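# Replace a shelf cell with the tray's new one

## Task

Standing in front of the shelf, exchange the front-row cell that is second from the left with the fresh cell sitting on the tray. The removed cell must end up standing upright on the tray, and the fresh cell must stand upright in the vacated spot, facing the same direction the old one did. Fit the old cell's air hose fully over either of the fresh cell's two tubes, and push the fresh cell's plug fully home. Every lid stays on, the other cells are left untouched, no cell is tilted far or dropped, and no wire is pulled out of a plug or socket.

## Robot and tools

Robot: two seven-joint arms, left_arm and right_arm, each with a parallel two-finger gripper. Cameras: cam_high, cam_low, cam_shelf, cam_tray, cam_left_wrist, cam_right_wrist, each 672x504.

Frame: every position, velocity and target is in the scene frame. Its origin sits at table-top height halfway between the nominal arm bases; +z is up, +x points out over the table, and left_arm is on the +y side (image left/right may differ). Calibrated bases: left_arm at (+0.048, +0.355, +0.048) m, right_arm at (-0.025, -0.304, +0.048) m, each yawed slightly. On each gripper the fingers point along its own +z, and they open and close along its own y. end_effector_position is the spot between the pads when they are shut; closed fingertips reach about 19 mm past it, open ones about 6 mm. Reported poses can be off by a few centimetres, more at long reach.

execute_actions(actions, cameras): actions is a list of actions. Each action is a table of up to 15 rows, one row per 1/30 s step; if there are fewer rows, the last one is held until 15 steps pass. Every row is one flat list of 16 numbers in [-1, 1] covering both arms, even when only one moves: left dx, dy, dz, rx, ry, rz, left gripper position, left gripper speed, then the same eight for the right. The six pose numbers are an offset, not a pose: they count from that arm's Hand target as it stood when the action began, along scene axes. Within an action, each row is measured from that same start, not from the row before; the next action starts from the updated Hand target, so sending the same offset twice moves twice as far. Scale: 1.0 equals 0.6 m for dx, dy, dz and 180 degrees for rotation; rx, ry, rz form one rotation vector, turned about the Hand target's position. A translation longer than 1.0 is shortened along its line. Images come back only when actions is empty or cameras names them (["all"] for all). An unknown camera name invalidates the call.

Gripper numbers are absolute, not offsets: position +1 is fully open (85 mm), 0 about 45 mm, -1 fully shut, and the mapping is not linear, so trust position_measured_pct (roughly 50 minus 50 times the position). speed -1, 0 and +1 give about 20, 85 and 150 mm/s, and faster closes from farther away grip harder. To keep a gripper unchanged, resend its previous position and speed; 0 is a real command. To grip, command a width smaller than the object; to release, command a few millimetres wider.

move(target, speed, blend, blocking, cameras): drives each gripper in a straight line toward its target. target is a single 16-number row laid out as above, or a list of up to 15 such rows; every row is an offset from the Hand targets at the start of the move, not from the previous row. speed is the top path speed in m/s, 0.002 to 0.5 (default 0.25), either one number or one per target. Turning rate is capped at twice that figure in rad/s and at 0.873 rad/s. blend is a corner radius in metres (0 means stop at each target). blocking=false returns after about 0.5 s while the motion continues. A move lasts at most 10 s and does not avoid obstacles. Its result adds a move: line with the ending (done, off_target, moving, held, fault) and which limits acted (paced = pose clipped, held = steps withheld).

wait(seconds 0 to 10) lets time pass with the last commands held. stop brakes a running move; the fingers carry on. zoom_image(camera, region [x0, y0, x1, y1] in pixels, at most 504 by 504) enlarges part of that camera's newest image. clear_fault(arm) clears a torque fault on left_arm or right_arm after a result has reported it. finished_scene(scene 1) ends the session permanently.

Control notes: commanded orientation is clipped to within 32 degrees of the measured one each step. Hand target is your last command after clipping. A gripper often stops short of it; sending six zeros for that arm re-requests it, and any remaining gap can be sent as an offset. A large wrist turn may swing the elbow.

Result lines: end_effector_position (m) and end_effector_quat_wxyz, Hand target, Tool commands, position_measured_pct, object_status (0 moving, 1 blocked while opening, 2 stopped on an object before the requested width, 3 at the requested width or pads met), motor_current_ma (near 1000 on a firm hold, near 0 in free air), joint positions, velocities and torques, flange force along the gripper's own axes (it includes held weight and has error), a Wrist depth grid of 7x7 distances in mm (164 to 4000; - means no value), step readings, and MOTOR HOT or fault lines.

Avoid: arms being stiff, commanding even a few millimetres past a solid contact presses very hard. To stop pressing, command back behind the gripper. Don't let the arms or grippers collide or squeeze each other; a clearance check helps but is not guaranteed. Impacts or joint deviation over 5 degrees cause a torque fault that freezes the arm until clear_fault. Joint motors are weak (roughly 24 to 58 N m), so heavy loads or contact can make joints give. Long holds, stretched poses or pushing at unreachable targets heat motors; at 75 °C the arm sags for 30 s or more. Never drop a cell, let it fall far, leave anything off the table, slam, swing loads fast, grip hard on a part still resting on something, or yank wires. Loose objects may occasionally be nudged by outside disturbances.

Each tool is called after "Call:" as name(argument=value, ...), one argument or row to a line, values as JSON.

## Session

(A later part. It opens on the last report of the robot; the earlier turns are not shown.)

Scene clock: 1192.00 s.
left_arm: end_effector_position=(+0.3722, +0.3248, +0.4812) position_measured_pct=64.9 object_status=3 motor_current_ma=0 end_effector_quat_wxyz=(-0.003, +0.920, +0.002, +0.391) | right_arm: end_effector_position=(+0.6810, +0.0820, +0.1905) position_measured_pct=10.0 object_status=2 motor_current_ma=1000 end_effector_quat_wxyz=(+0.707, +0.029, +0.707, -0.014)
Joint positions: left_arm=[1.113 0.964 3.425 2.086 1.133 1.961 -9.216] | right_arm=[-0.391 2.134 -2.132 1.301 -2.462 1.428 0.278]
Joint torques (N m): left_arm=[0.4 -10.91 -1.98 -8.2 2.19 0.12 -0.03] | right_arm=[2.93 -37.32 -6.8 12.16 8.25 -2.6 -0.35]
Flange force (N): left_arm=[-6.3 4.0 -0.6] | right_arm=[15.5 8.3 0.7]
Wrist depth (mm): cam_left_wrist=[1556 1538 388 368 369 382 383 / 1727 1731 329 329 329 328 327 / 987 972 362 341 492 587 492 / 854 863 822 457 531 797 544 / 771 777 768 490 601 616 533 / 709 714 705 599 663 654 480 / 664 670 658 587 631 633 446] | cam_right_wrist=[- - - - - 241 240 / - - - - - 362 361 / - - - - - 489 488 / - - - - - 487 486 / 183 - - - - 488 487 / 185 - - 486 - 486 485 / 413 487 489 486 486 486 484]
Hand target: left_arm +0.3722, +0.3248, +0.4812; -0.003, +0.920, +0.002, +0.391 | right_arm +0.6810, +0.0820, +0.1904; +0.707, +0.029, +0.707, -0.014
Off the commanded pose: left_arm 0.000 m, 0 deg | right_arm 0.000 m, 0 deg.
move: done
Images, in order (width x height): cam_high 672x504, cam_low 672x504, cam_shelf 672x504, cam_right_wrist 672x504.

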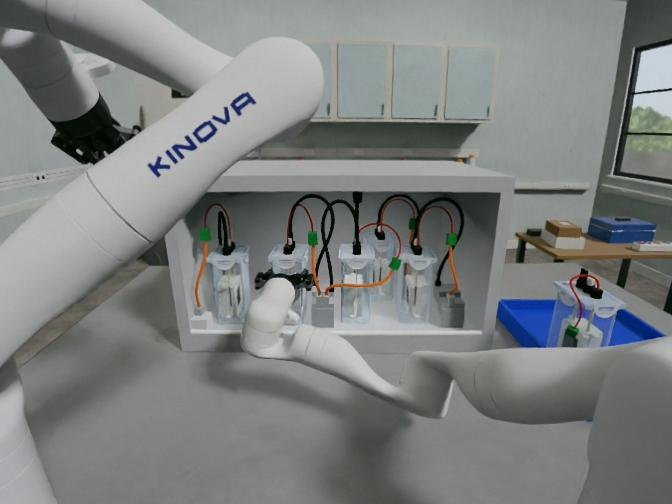

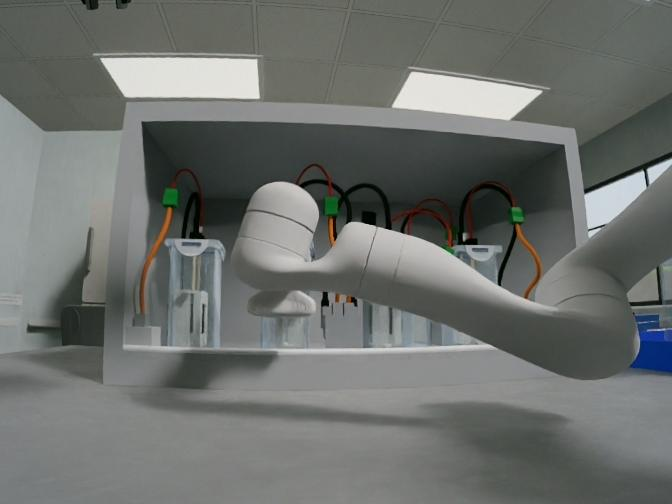

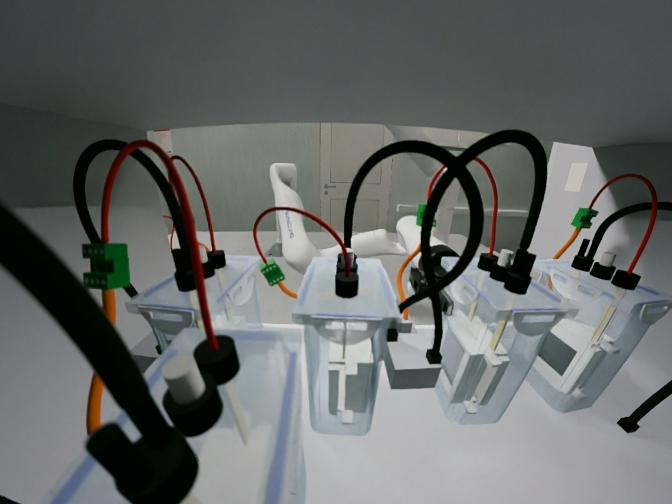

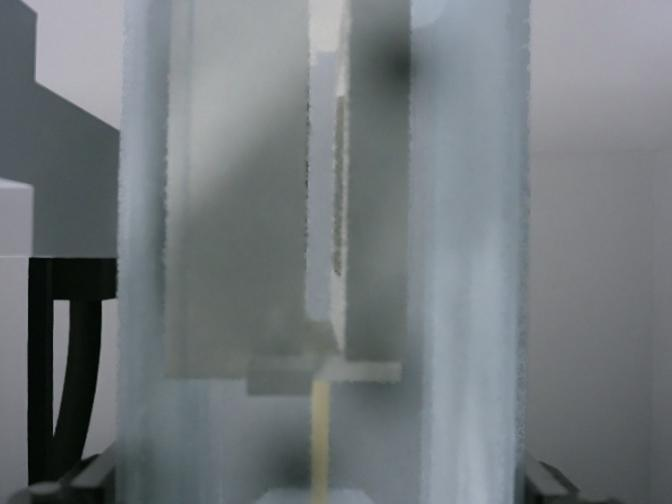

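Call:
zoom_image(
  camera="cam_shelf",
  region=[400, 220, 652, 472],
)

Call:
zoom_image(
  camera="cam_high",
  region=[170, 190, 500, 360],
)

Scaled by 2.000 from the camera's 672x504 image, which has a finer 960x720 frame.

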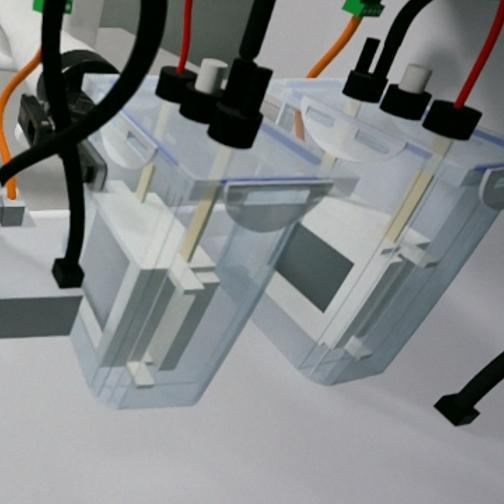

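Scaled by 1.527 from the camera's 672x504 image, which has a finer 960x720 frame.

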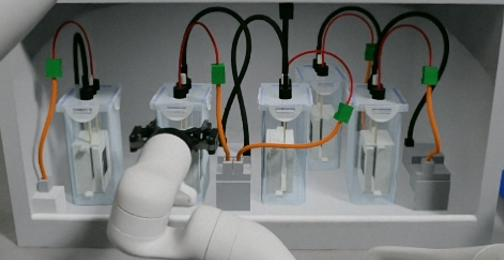

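Call:
move(
  target=[
    [0,0,0,0,0,0,-0.3,-1,-0.005,0.0004,0,0,0,0,0.72,-1],
    [0,0,0,0,0,0,-0.3,-1,-0.005,0.0004,-0.0075,0,0,0,0.72,-1],
  ],
  speed=0.02,
  cameras=["cam_right_wrist","cam_shelf"],
)

Scene clock: 1201.83 s.
left_arm: end_effector_position=(+0.3722, +0.3248, +0.4812) position_measured_pct=64.9 object_status=3 motor_current_ma=0 end_effector_quat_wxyz=(-0.003, +0.920, +0.002, +0.391) | right_arm: end_effector_position=(+0.6780, +0.0823, +0.1861) position_measured_pct=10.0 object_status=2 motor_current_ma=1000 end_effector_quat_wxyz=(+0.707, +0.029, +0.707, -0.014)
Joint positions: left_arm=[1.113 0.964 3.425 2.086 1.133 1.961 -9.216] | right_arm=[-0.391 2.142 -2.128 1.304 -2.455 1.432 0.273]
Joint torques (N m): left_arm=[0.37 -10.85 -1.97 -8.15 2.16 0.1 -0.07] | right_arm=[3.36 -25.57 -5.81 7.06 2.88 -2.05 -1.23]
Flange force (N): left_arm=[-6.0 4.0 -0.8] | right_arm=[-0.7 5.6 -5.5]
Wrist depth (mm): cam_left_wrist=[1549 1531 389 368 370 382 384 / 1709 1722 330 329 328 328 327 / 994 975 362 342 489 591 533 / 854 859 827 454 535 795 545 / 777 778 767 489 602 607 530 / 709 717 702 599 661 653 502 / 668 669 659 590 630 630 448] | cam_right_wrist=[- - - - - 235 234 / - - - - - 356 353 / - - - - - 491 492 / - - - - - 491 490 / 187 - - - - 490 489 / 188 - - 492 - 490 487 / 491 492 490 491 490 490 487]
Hand target: left_arm +0.3722, +0.3248, +0.4812; -0.003, +0.920, +0.002, +0.391 | right_arm +0.6780, +0.0823, +0.1859; +0.707, +0.029, +0.707, -0.014
Off the commanded pose: left_arm 0.000 m, 0 deg | right_arm 0.000 m, 0 deg.
move: done
Images, in order (width x height): cam_shelf 672x504, cam_right_wrist 672x504.

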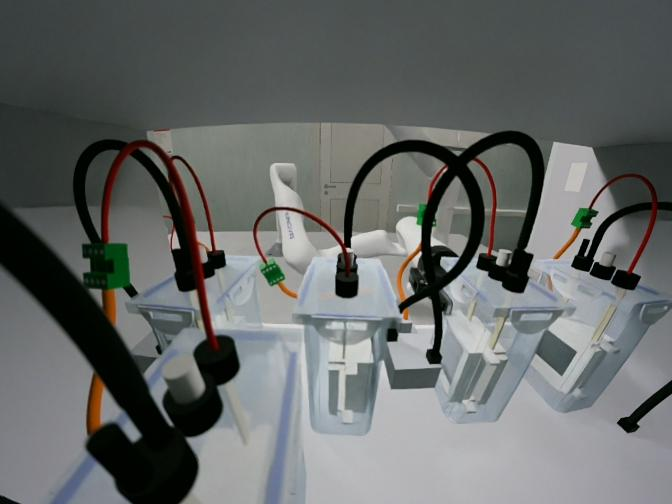

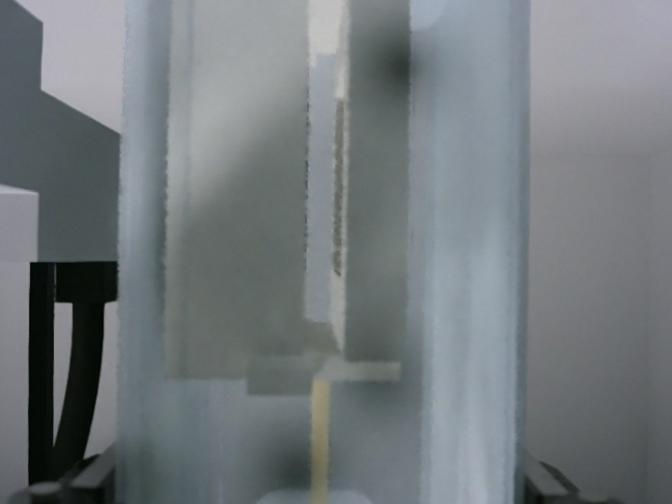

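Call:
move(
  target=[0,0,0,0,0,0,-0.3,-1,0,0,0,0,0,0,1,-0.6],
)

Call:
wait(
  seconds=0.4,
  cameras=["cam_right_wrist","cam_shelf"],
)

Scene clock: 1203.33 s.
left_arm: end_effector_position=(+0.3722, +0.3248, +0.4812) position_measured_pct=64.9 object_status=3 motor_current_ma=0 end_effector_quat_wxyz=(-0.003, +0.920, +0.002, +0.391) | right_arm: end_effector_position=(+0.6780, +0.0823, +0.1859) position_measured_pct=0.0 object_status=0 motor_current_ma=0 end_effector_quat_wxyz=(+0.706, +0.029, +0.707, -0.014)
Joint positions: left_arm=[1.113 0.964 3.425 2.086 1.133 1.961 -9.216] | right_arm=[-0.391 2.142 -2.128 1.304 -2.455 1.432 0.273]
Joint torques (N m): left_arm=[0.4 -10.88 -2.01 -8.08 2.21 0.11 -0.02] | right_arm=[2.91 -23.57 -4.81 6.89 2.97 -1.02 -0.43]
Flange force (N): left_arm=[-6.0 3.9 -0.8] | right_arm=[-1.7 7.9 -0.2]
Wrist depth (mm): cam_left_wrist=[1546 1531 388 368 370 381 383 / 1736 1709 329 329 328 328 327 / 993 971 363 341 491 589 532 / 856 859 826 456 533 792 543 / 774 782 763 489 604 595 530 / 711 711 707 599 662 655 501 / 666 669 659 590 630 634 446] | cam_right_wrist=[- - - - - 235 233 / - - - - - 355 352 / - - - - - 489 492 / - - - - - 490 490 / 187 - - - - 489 489 / 187 - - 490 - 491 491 / 494 492 490 491 490 489 490]
Hand target: left_arm +0.3722, +0.3248, +0.4812; -0.003, +0.920, +0.002, +0.391 | right_arm +0.6780, +0.0823, +0.1859; +0.707, +0.029, +0.707, -0.014
Off the commanded pose: left_arm 0.000 m, 0 deg | right_arm 0.000 m, 0 deg.
move: done

Scene clock: 1203.73 s.
left_arm: end_effector_position=(+0.3722, +0.3248, +0.4812) position_measured_pct=64.9 object_status=3 motor_current_ma=0 end_effector_quat_wxyz=(-0.003, +0.920, +0.002, +0.391) | right_arm: end_effector_position=(+0.6780, +0.0823, +0.1859) position_measured_pct=0.0 object_status=3 motor_current_ma=0 end_effector_quat_wxyz=(+0.707, +0.029, +0.707, -0.014)
Joint positions: left_arm=[1.113 0.964 3.425 2.086 1.133 1.961 -9.216] | right_arm=[-0.391 2.142 -2.128 1.304 -2.455 1.432 0.273]
Joint torques (N m): left_arm=[0.4 -10.93 -2.03 -8.2 2.18 0.12 0.01] | right_arm=[2.89 -23.6 -4.73 6.97 2.97 -1.04 -0.52]
Flange force (N): left_arm=[-6.4 3.9 -0.4] | right_arm=[-1.8 8.1 -0.1]
Wrist depth (mm): cam_left_wrist=[1556 1535 388 368 370 382 384 / 1749 1736 330 329 328 328 327 / 991 975 362 342 490 589 533 / 853 857 823 455 533 795 544 / 773 781 766 489 602 595 530 / 714 714 702 600 658 654 500 / 667 667 661 590 630 634 449] | cam_right_wrist=[- - - - - 235 234 / - - - - - 356 352 / - - - - - 492 490 / - - - - - 490 491 / 186 - - - - 490 488 / 187 - - 490 - 489 488 / 492 492 492 490 490 490 488]
Hand target: left_arm +0.3722, +0.3248, +0.4812; -0.003, +0.920, +0.002, +0.391 | right_arm +0.6780, +0.0822, +0.1859; +0.707, +0.029, +0.707, -0.014
Tool commands: left_gripper/position=-0.3 left_gripper/speed=-1.0 right_gripper/position=+1.0 right_gripper/speed=-0.6
Off the commanded pose: left_arm 0.000 m, 0 deg | right_arm 0.000 m, 0 deg.
wait: 0.40 s; at rest by 0.17 s
Images, in order (width x height): cam_shelf 672x504, cam_right_wrist 672x504.

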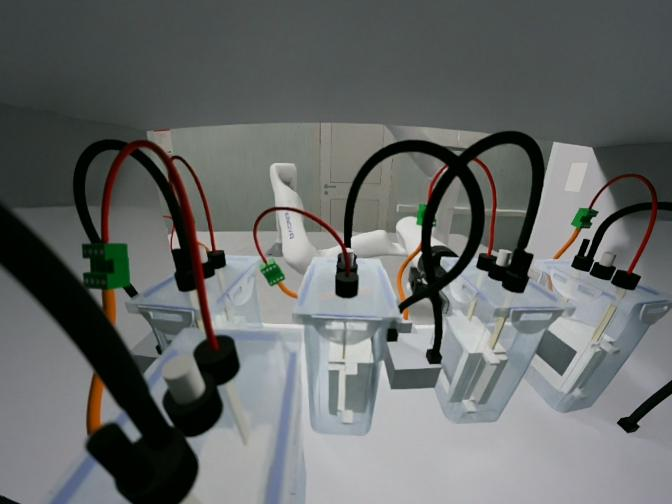

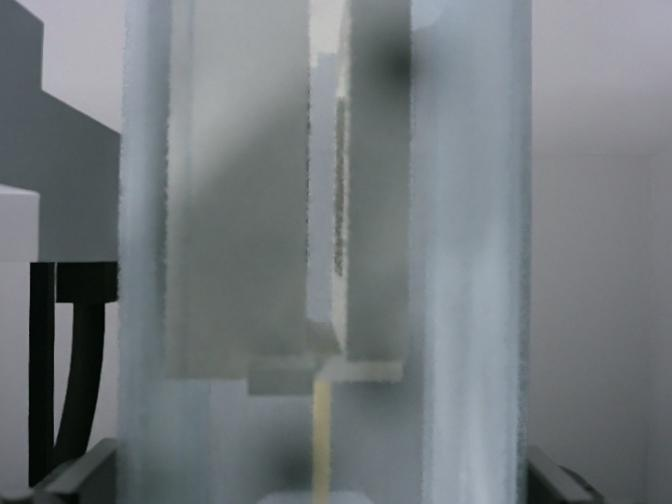

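Call:
move(
  target=[
    [0,0,0,0,0,0,-0.3,-1,-0.1,0.0065,0,0,0,0,1,-0.6],
    [0,0,0,0,0,0,-0.3,-1,-0.247,0.016,0,0,0,0,1,-0.6],
  ],
  speed=[0.05,0.15],
  blend=0.01,
  cameras=["cam_right_wrist","cam_shelf","cam_low"],
)

Scene clock: 1207.30 s.
left_arm: end_effector_position=(+0.3722, +0.3248, +0.4812) position_measured_pct=64.9 object_status=3 motor_current_ma=0 end_effector_quat_wxyz=(-0.003, +0.920, +0.002, +0.391) | right_arm: end_effector_position=(+0.5298, +0.0919, +0.1860) position_measured_pct=0.0 object_status=3 motor_current_ma=0 end_effector_quat_wxyz=(+0.707, +0.029, +0.707, -0.014)
Joint positions: left_arm=[1.113 0.964 3.425 2.086 1.133 1.961 -9.216] | right_arm=[-0.494 2.25 -2.059 1.632 -2.327 1.782 0.403]
Joint torques (N m): left_arm=[0.38 -10.84 -2 -8.21 2.16 0.09 -0.04] | right_arm=[3.68 -13.94 -4.36 6.21 2.82 -1.37 -0.44]
Flange force (N): left_arm=[-6.2 3.9 -0.6] | right_arm=[-12.0 17.2 -0.4]
Wrist depth (mm): cam_left_wrist=[1553 1549 388 368 370 381 383 / 1731 1722 329 329 328 327 327 / 993 971 362 342 490 588 533 / 852 851 825 456 533 797 545 / 774 781 767 491 601 714 532 / 709 714 707 598 663 665 626 / 665 667 660 591 628 631 633] | cam_right_wrist=[195 195 195 194 194 194 194 / 248 248 284 285 381 378 310 / 249 252 283 278 644 642 304 / 252 301 283 278 642 642 303 / 251 642 644 641 641 642 444 / 317 642 644 641 643 642 441 / 325 642 337 331 639 328 342]
Hand target: left_arm +0.3722, +0.3248, +0.4812; -0.003, +0.920, +0.002, +0.391 | right_arm +0.5298, +0.0918, +0.1859; +0.707, +0.029, +0.707, -0.014
Off the commanded pose: left_arm 0.000 m, 0 deg | right_arm 0.000 m, 0 deg.
move: done
Images, in order (width x height): cam_low 672x504, cam_shelf 672x504, cam_right_wrist 672x504.

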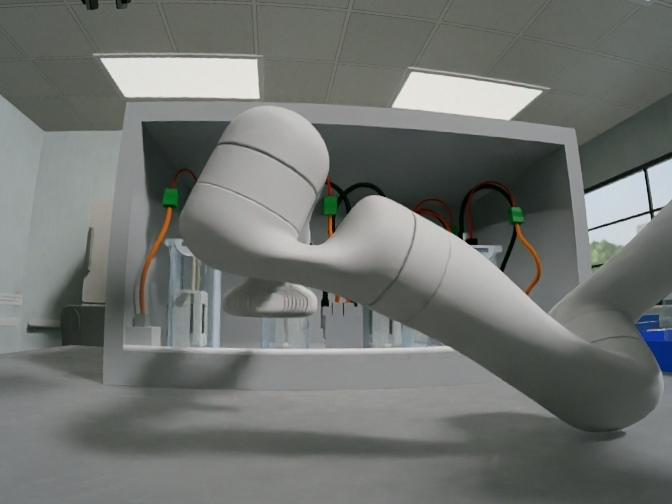

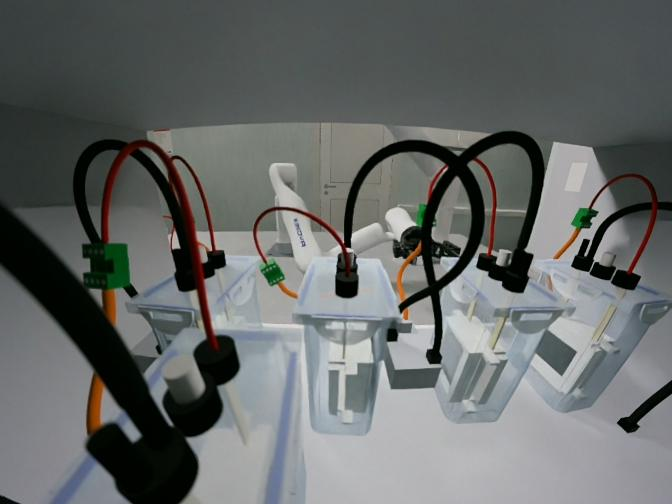

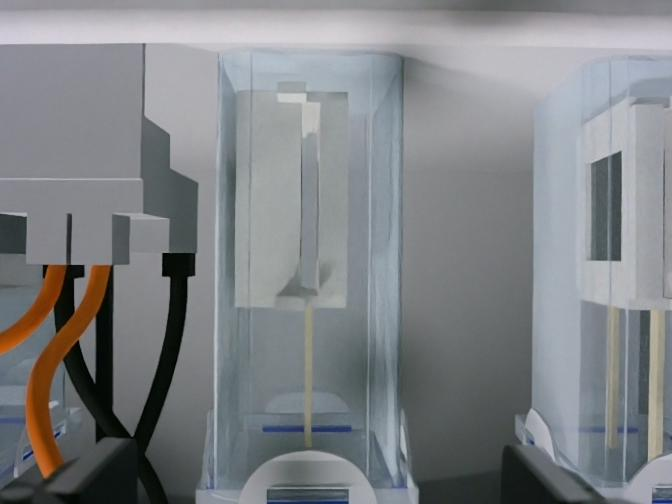

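Call:
move(
  target=[0,0,0,0,0,0,-0.3,-1,-0.05,-0.44,0.1,0,0,0,1,-0.6],
  speed=0.25,
  cameras=["cam_low","cam_high","cam_tray","cam_left_wrist"],
)

Scene clock: 1209.80 s.
left_arm: end_effector_position=(+0.3722, +0.3248, +0.4812) position_measured_pct=64.9 object_status=3 motor_current_ma=0 end_effector_quat_wxyz=(-0.003, +0.920, +0.002, +0.391) | right_arm: end_effector_position=(+0.4998, -0.1721, +0.2459) position_measured_pct=0.0 object_status=3 motor_current_ma=0 end_effector_quat_wxyz=(+0.707, +0.029, +0.707, -0.014)
Joint positions: left_arm=[1.113 0.964 3.425 2.086 1.133 1.961 -9.216] | right_arm=[0.181 2.251 -1.828 2.4 -2.508 1.927 0.669]
Joint torques (N m): left_arm=[0.4 -10.89 -2.03 -8.18 2.2 0.15 -0.02] | right_arm=[6.79 0.26 -4.01 3.6 2.38 -2.01 -0.44]
Flange force (N): left_arm=[-6.3 3.8 -0.5] | right_arm=[-53.6 31.5 -6.6]
Wrist depth (mm): cam_left_wrist=[1567 1556 389 368 370 382 384 / 1736 1727 330 329 329 327 326 / 993 976 363 342 489 590 533 / 852 854 829 456 533 789 545 / 773 777 767 490 599 709 532 / 714 712 700 599 664 664 626 / 666 669 664 589 631 634 635] | cam_right_wrist=[317 308 413 439 352 311 277 / 333 307 457 452 361 310 312 / 478 314 659 454 350 309 316 / 543 662 662 660 585 662 660 / 304 280 287 451 303 282 355 / 548 660 660 662 586 662 664 / 586 664 518 660 658 652 662]
Hand target: left_arm +0.3722, +0.3248, +0.4812; -0.003, +0.920, +0.002, +0.391 | right_arm +0.4998, -0.1722, +0.2459; +0.707, +0.029, +0.707, -0.014
Off the commanded pose: left_arm 0.000 m, 0 deg | right_arm 0.000 m, 0 deg.
move: done
Images, in order (width x height): cam_high 672x504, cam_low 672x504, cam_tray 672x504, cam_left_wrist 672x504.

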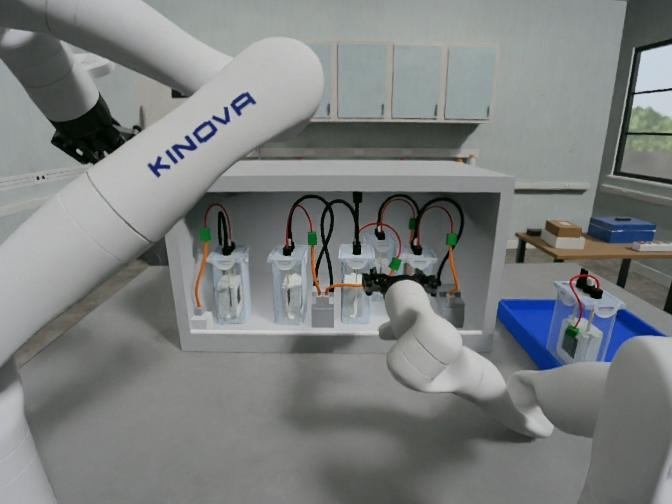

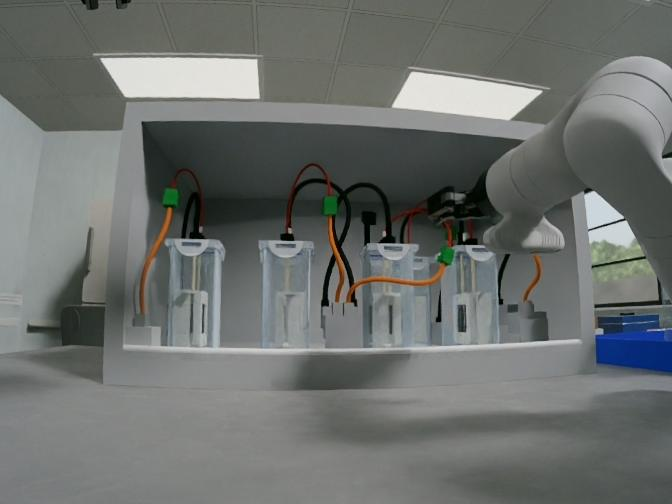

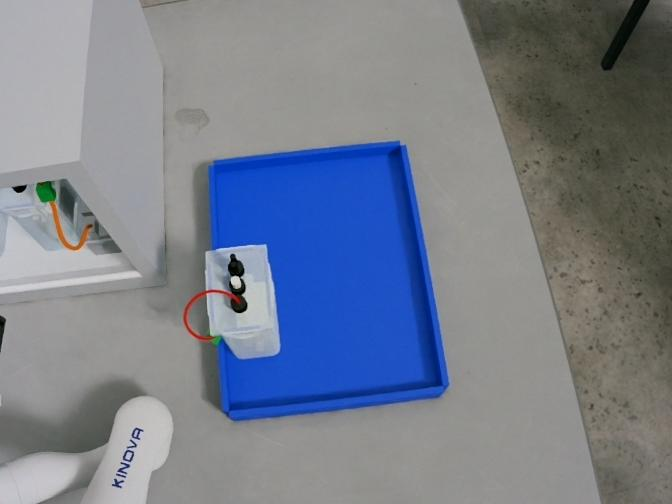

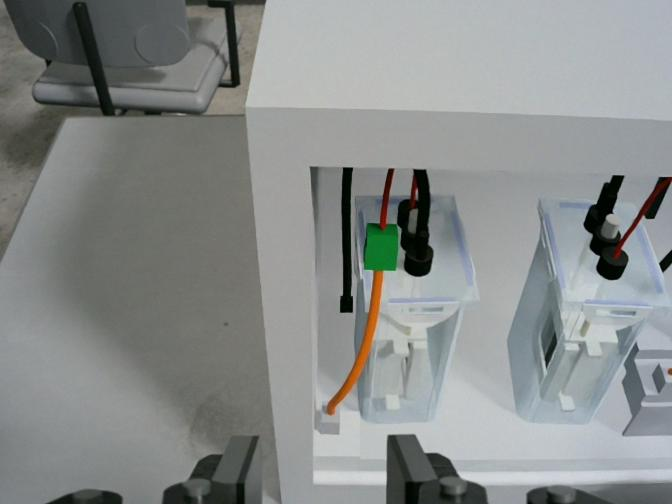

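Call:
zoom_image(
  camera="cam_low",
  region=[230, 140, 470, 360],
)

Call:
zoom_image(
  camera="cam_high",
  region=[170, 180, 370, 340],
)

Call:
zoom_image(
  camera="cam_left_wrist",
  region=[500, 160, 672, 290],
)

Scaled by 2.100 from the camera's 672x504 image, which has a finer 960x720 frame.

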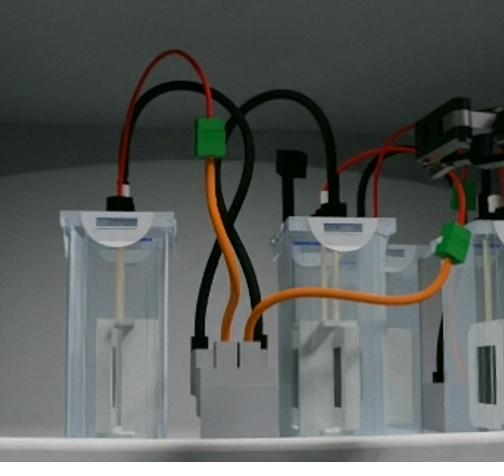

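Scaled by 2.520 from the camera's 672x504 image, which has a finer 960x720 frame.

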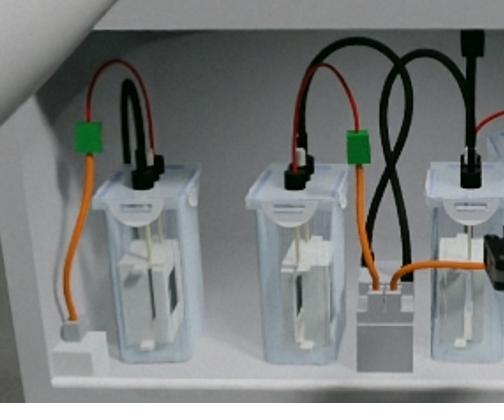

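Scaled by 2.930.

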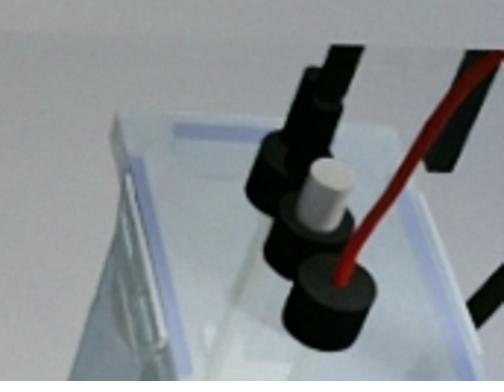

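Call:
finished_scene(
)

The scene is finished: the task was done.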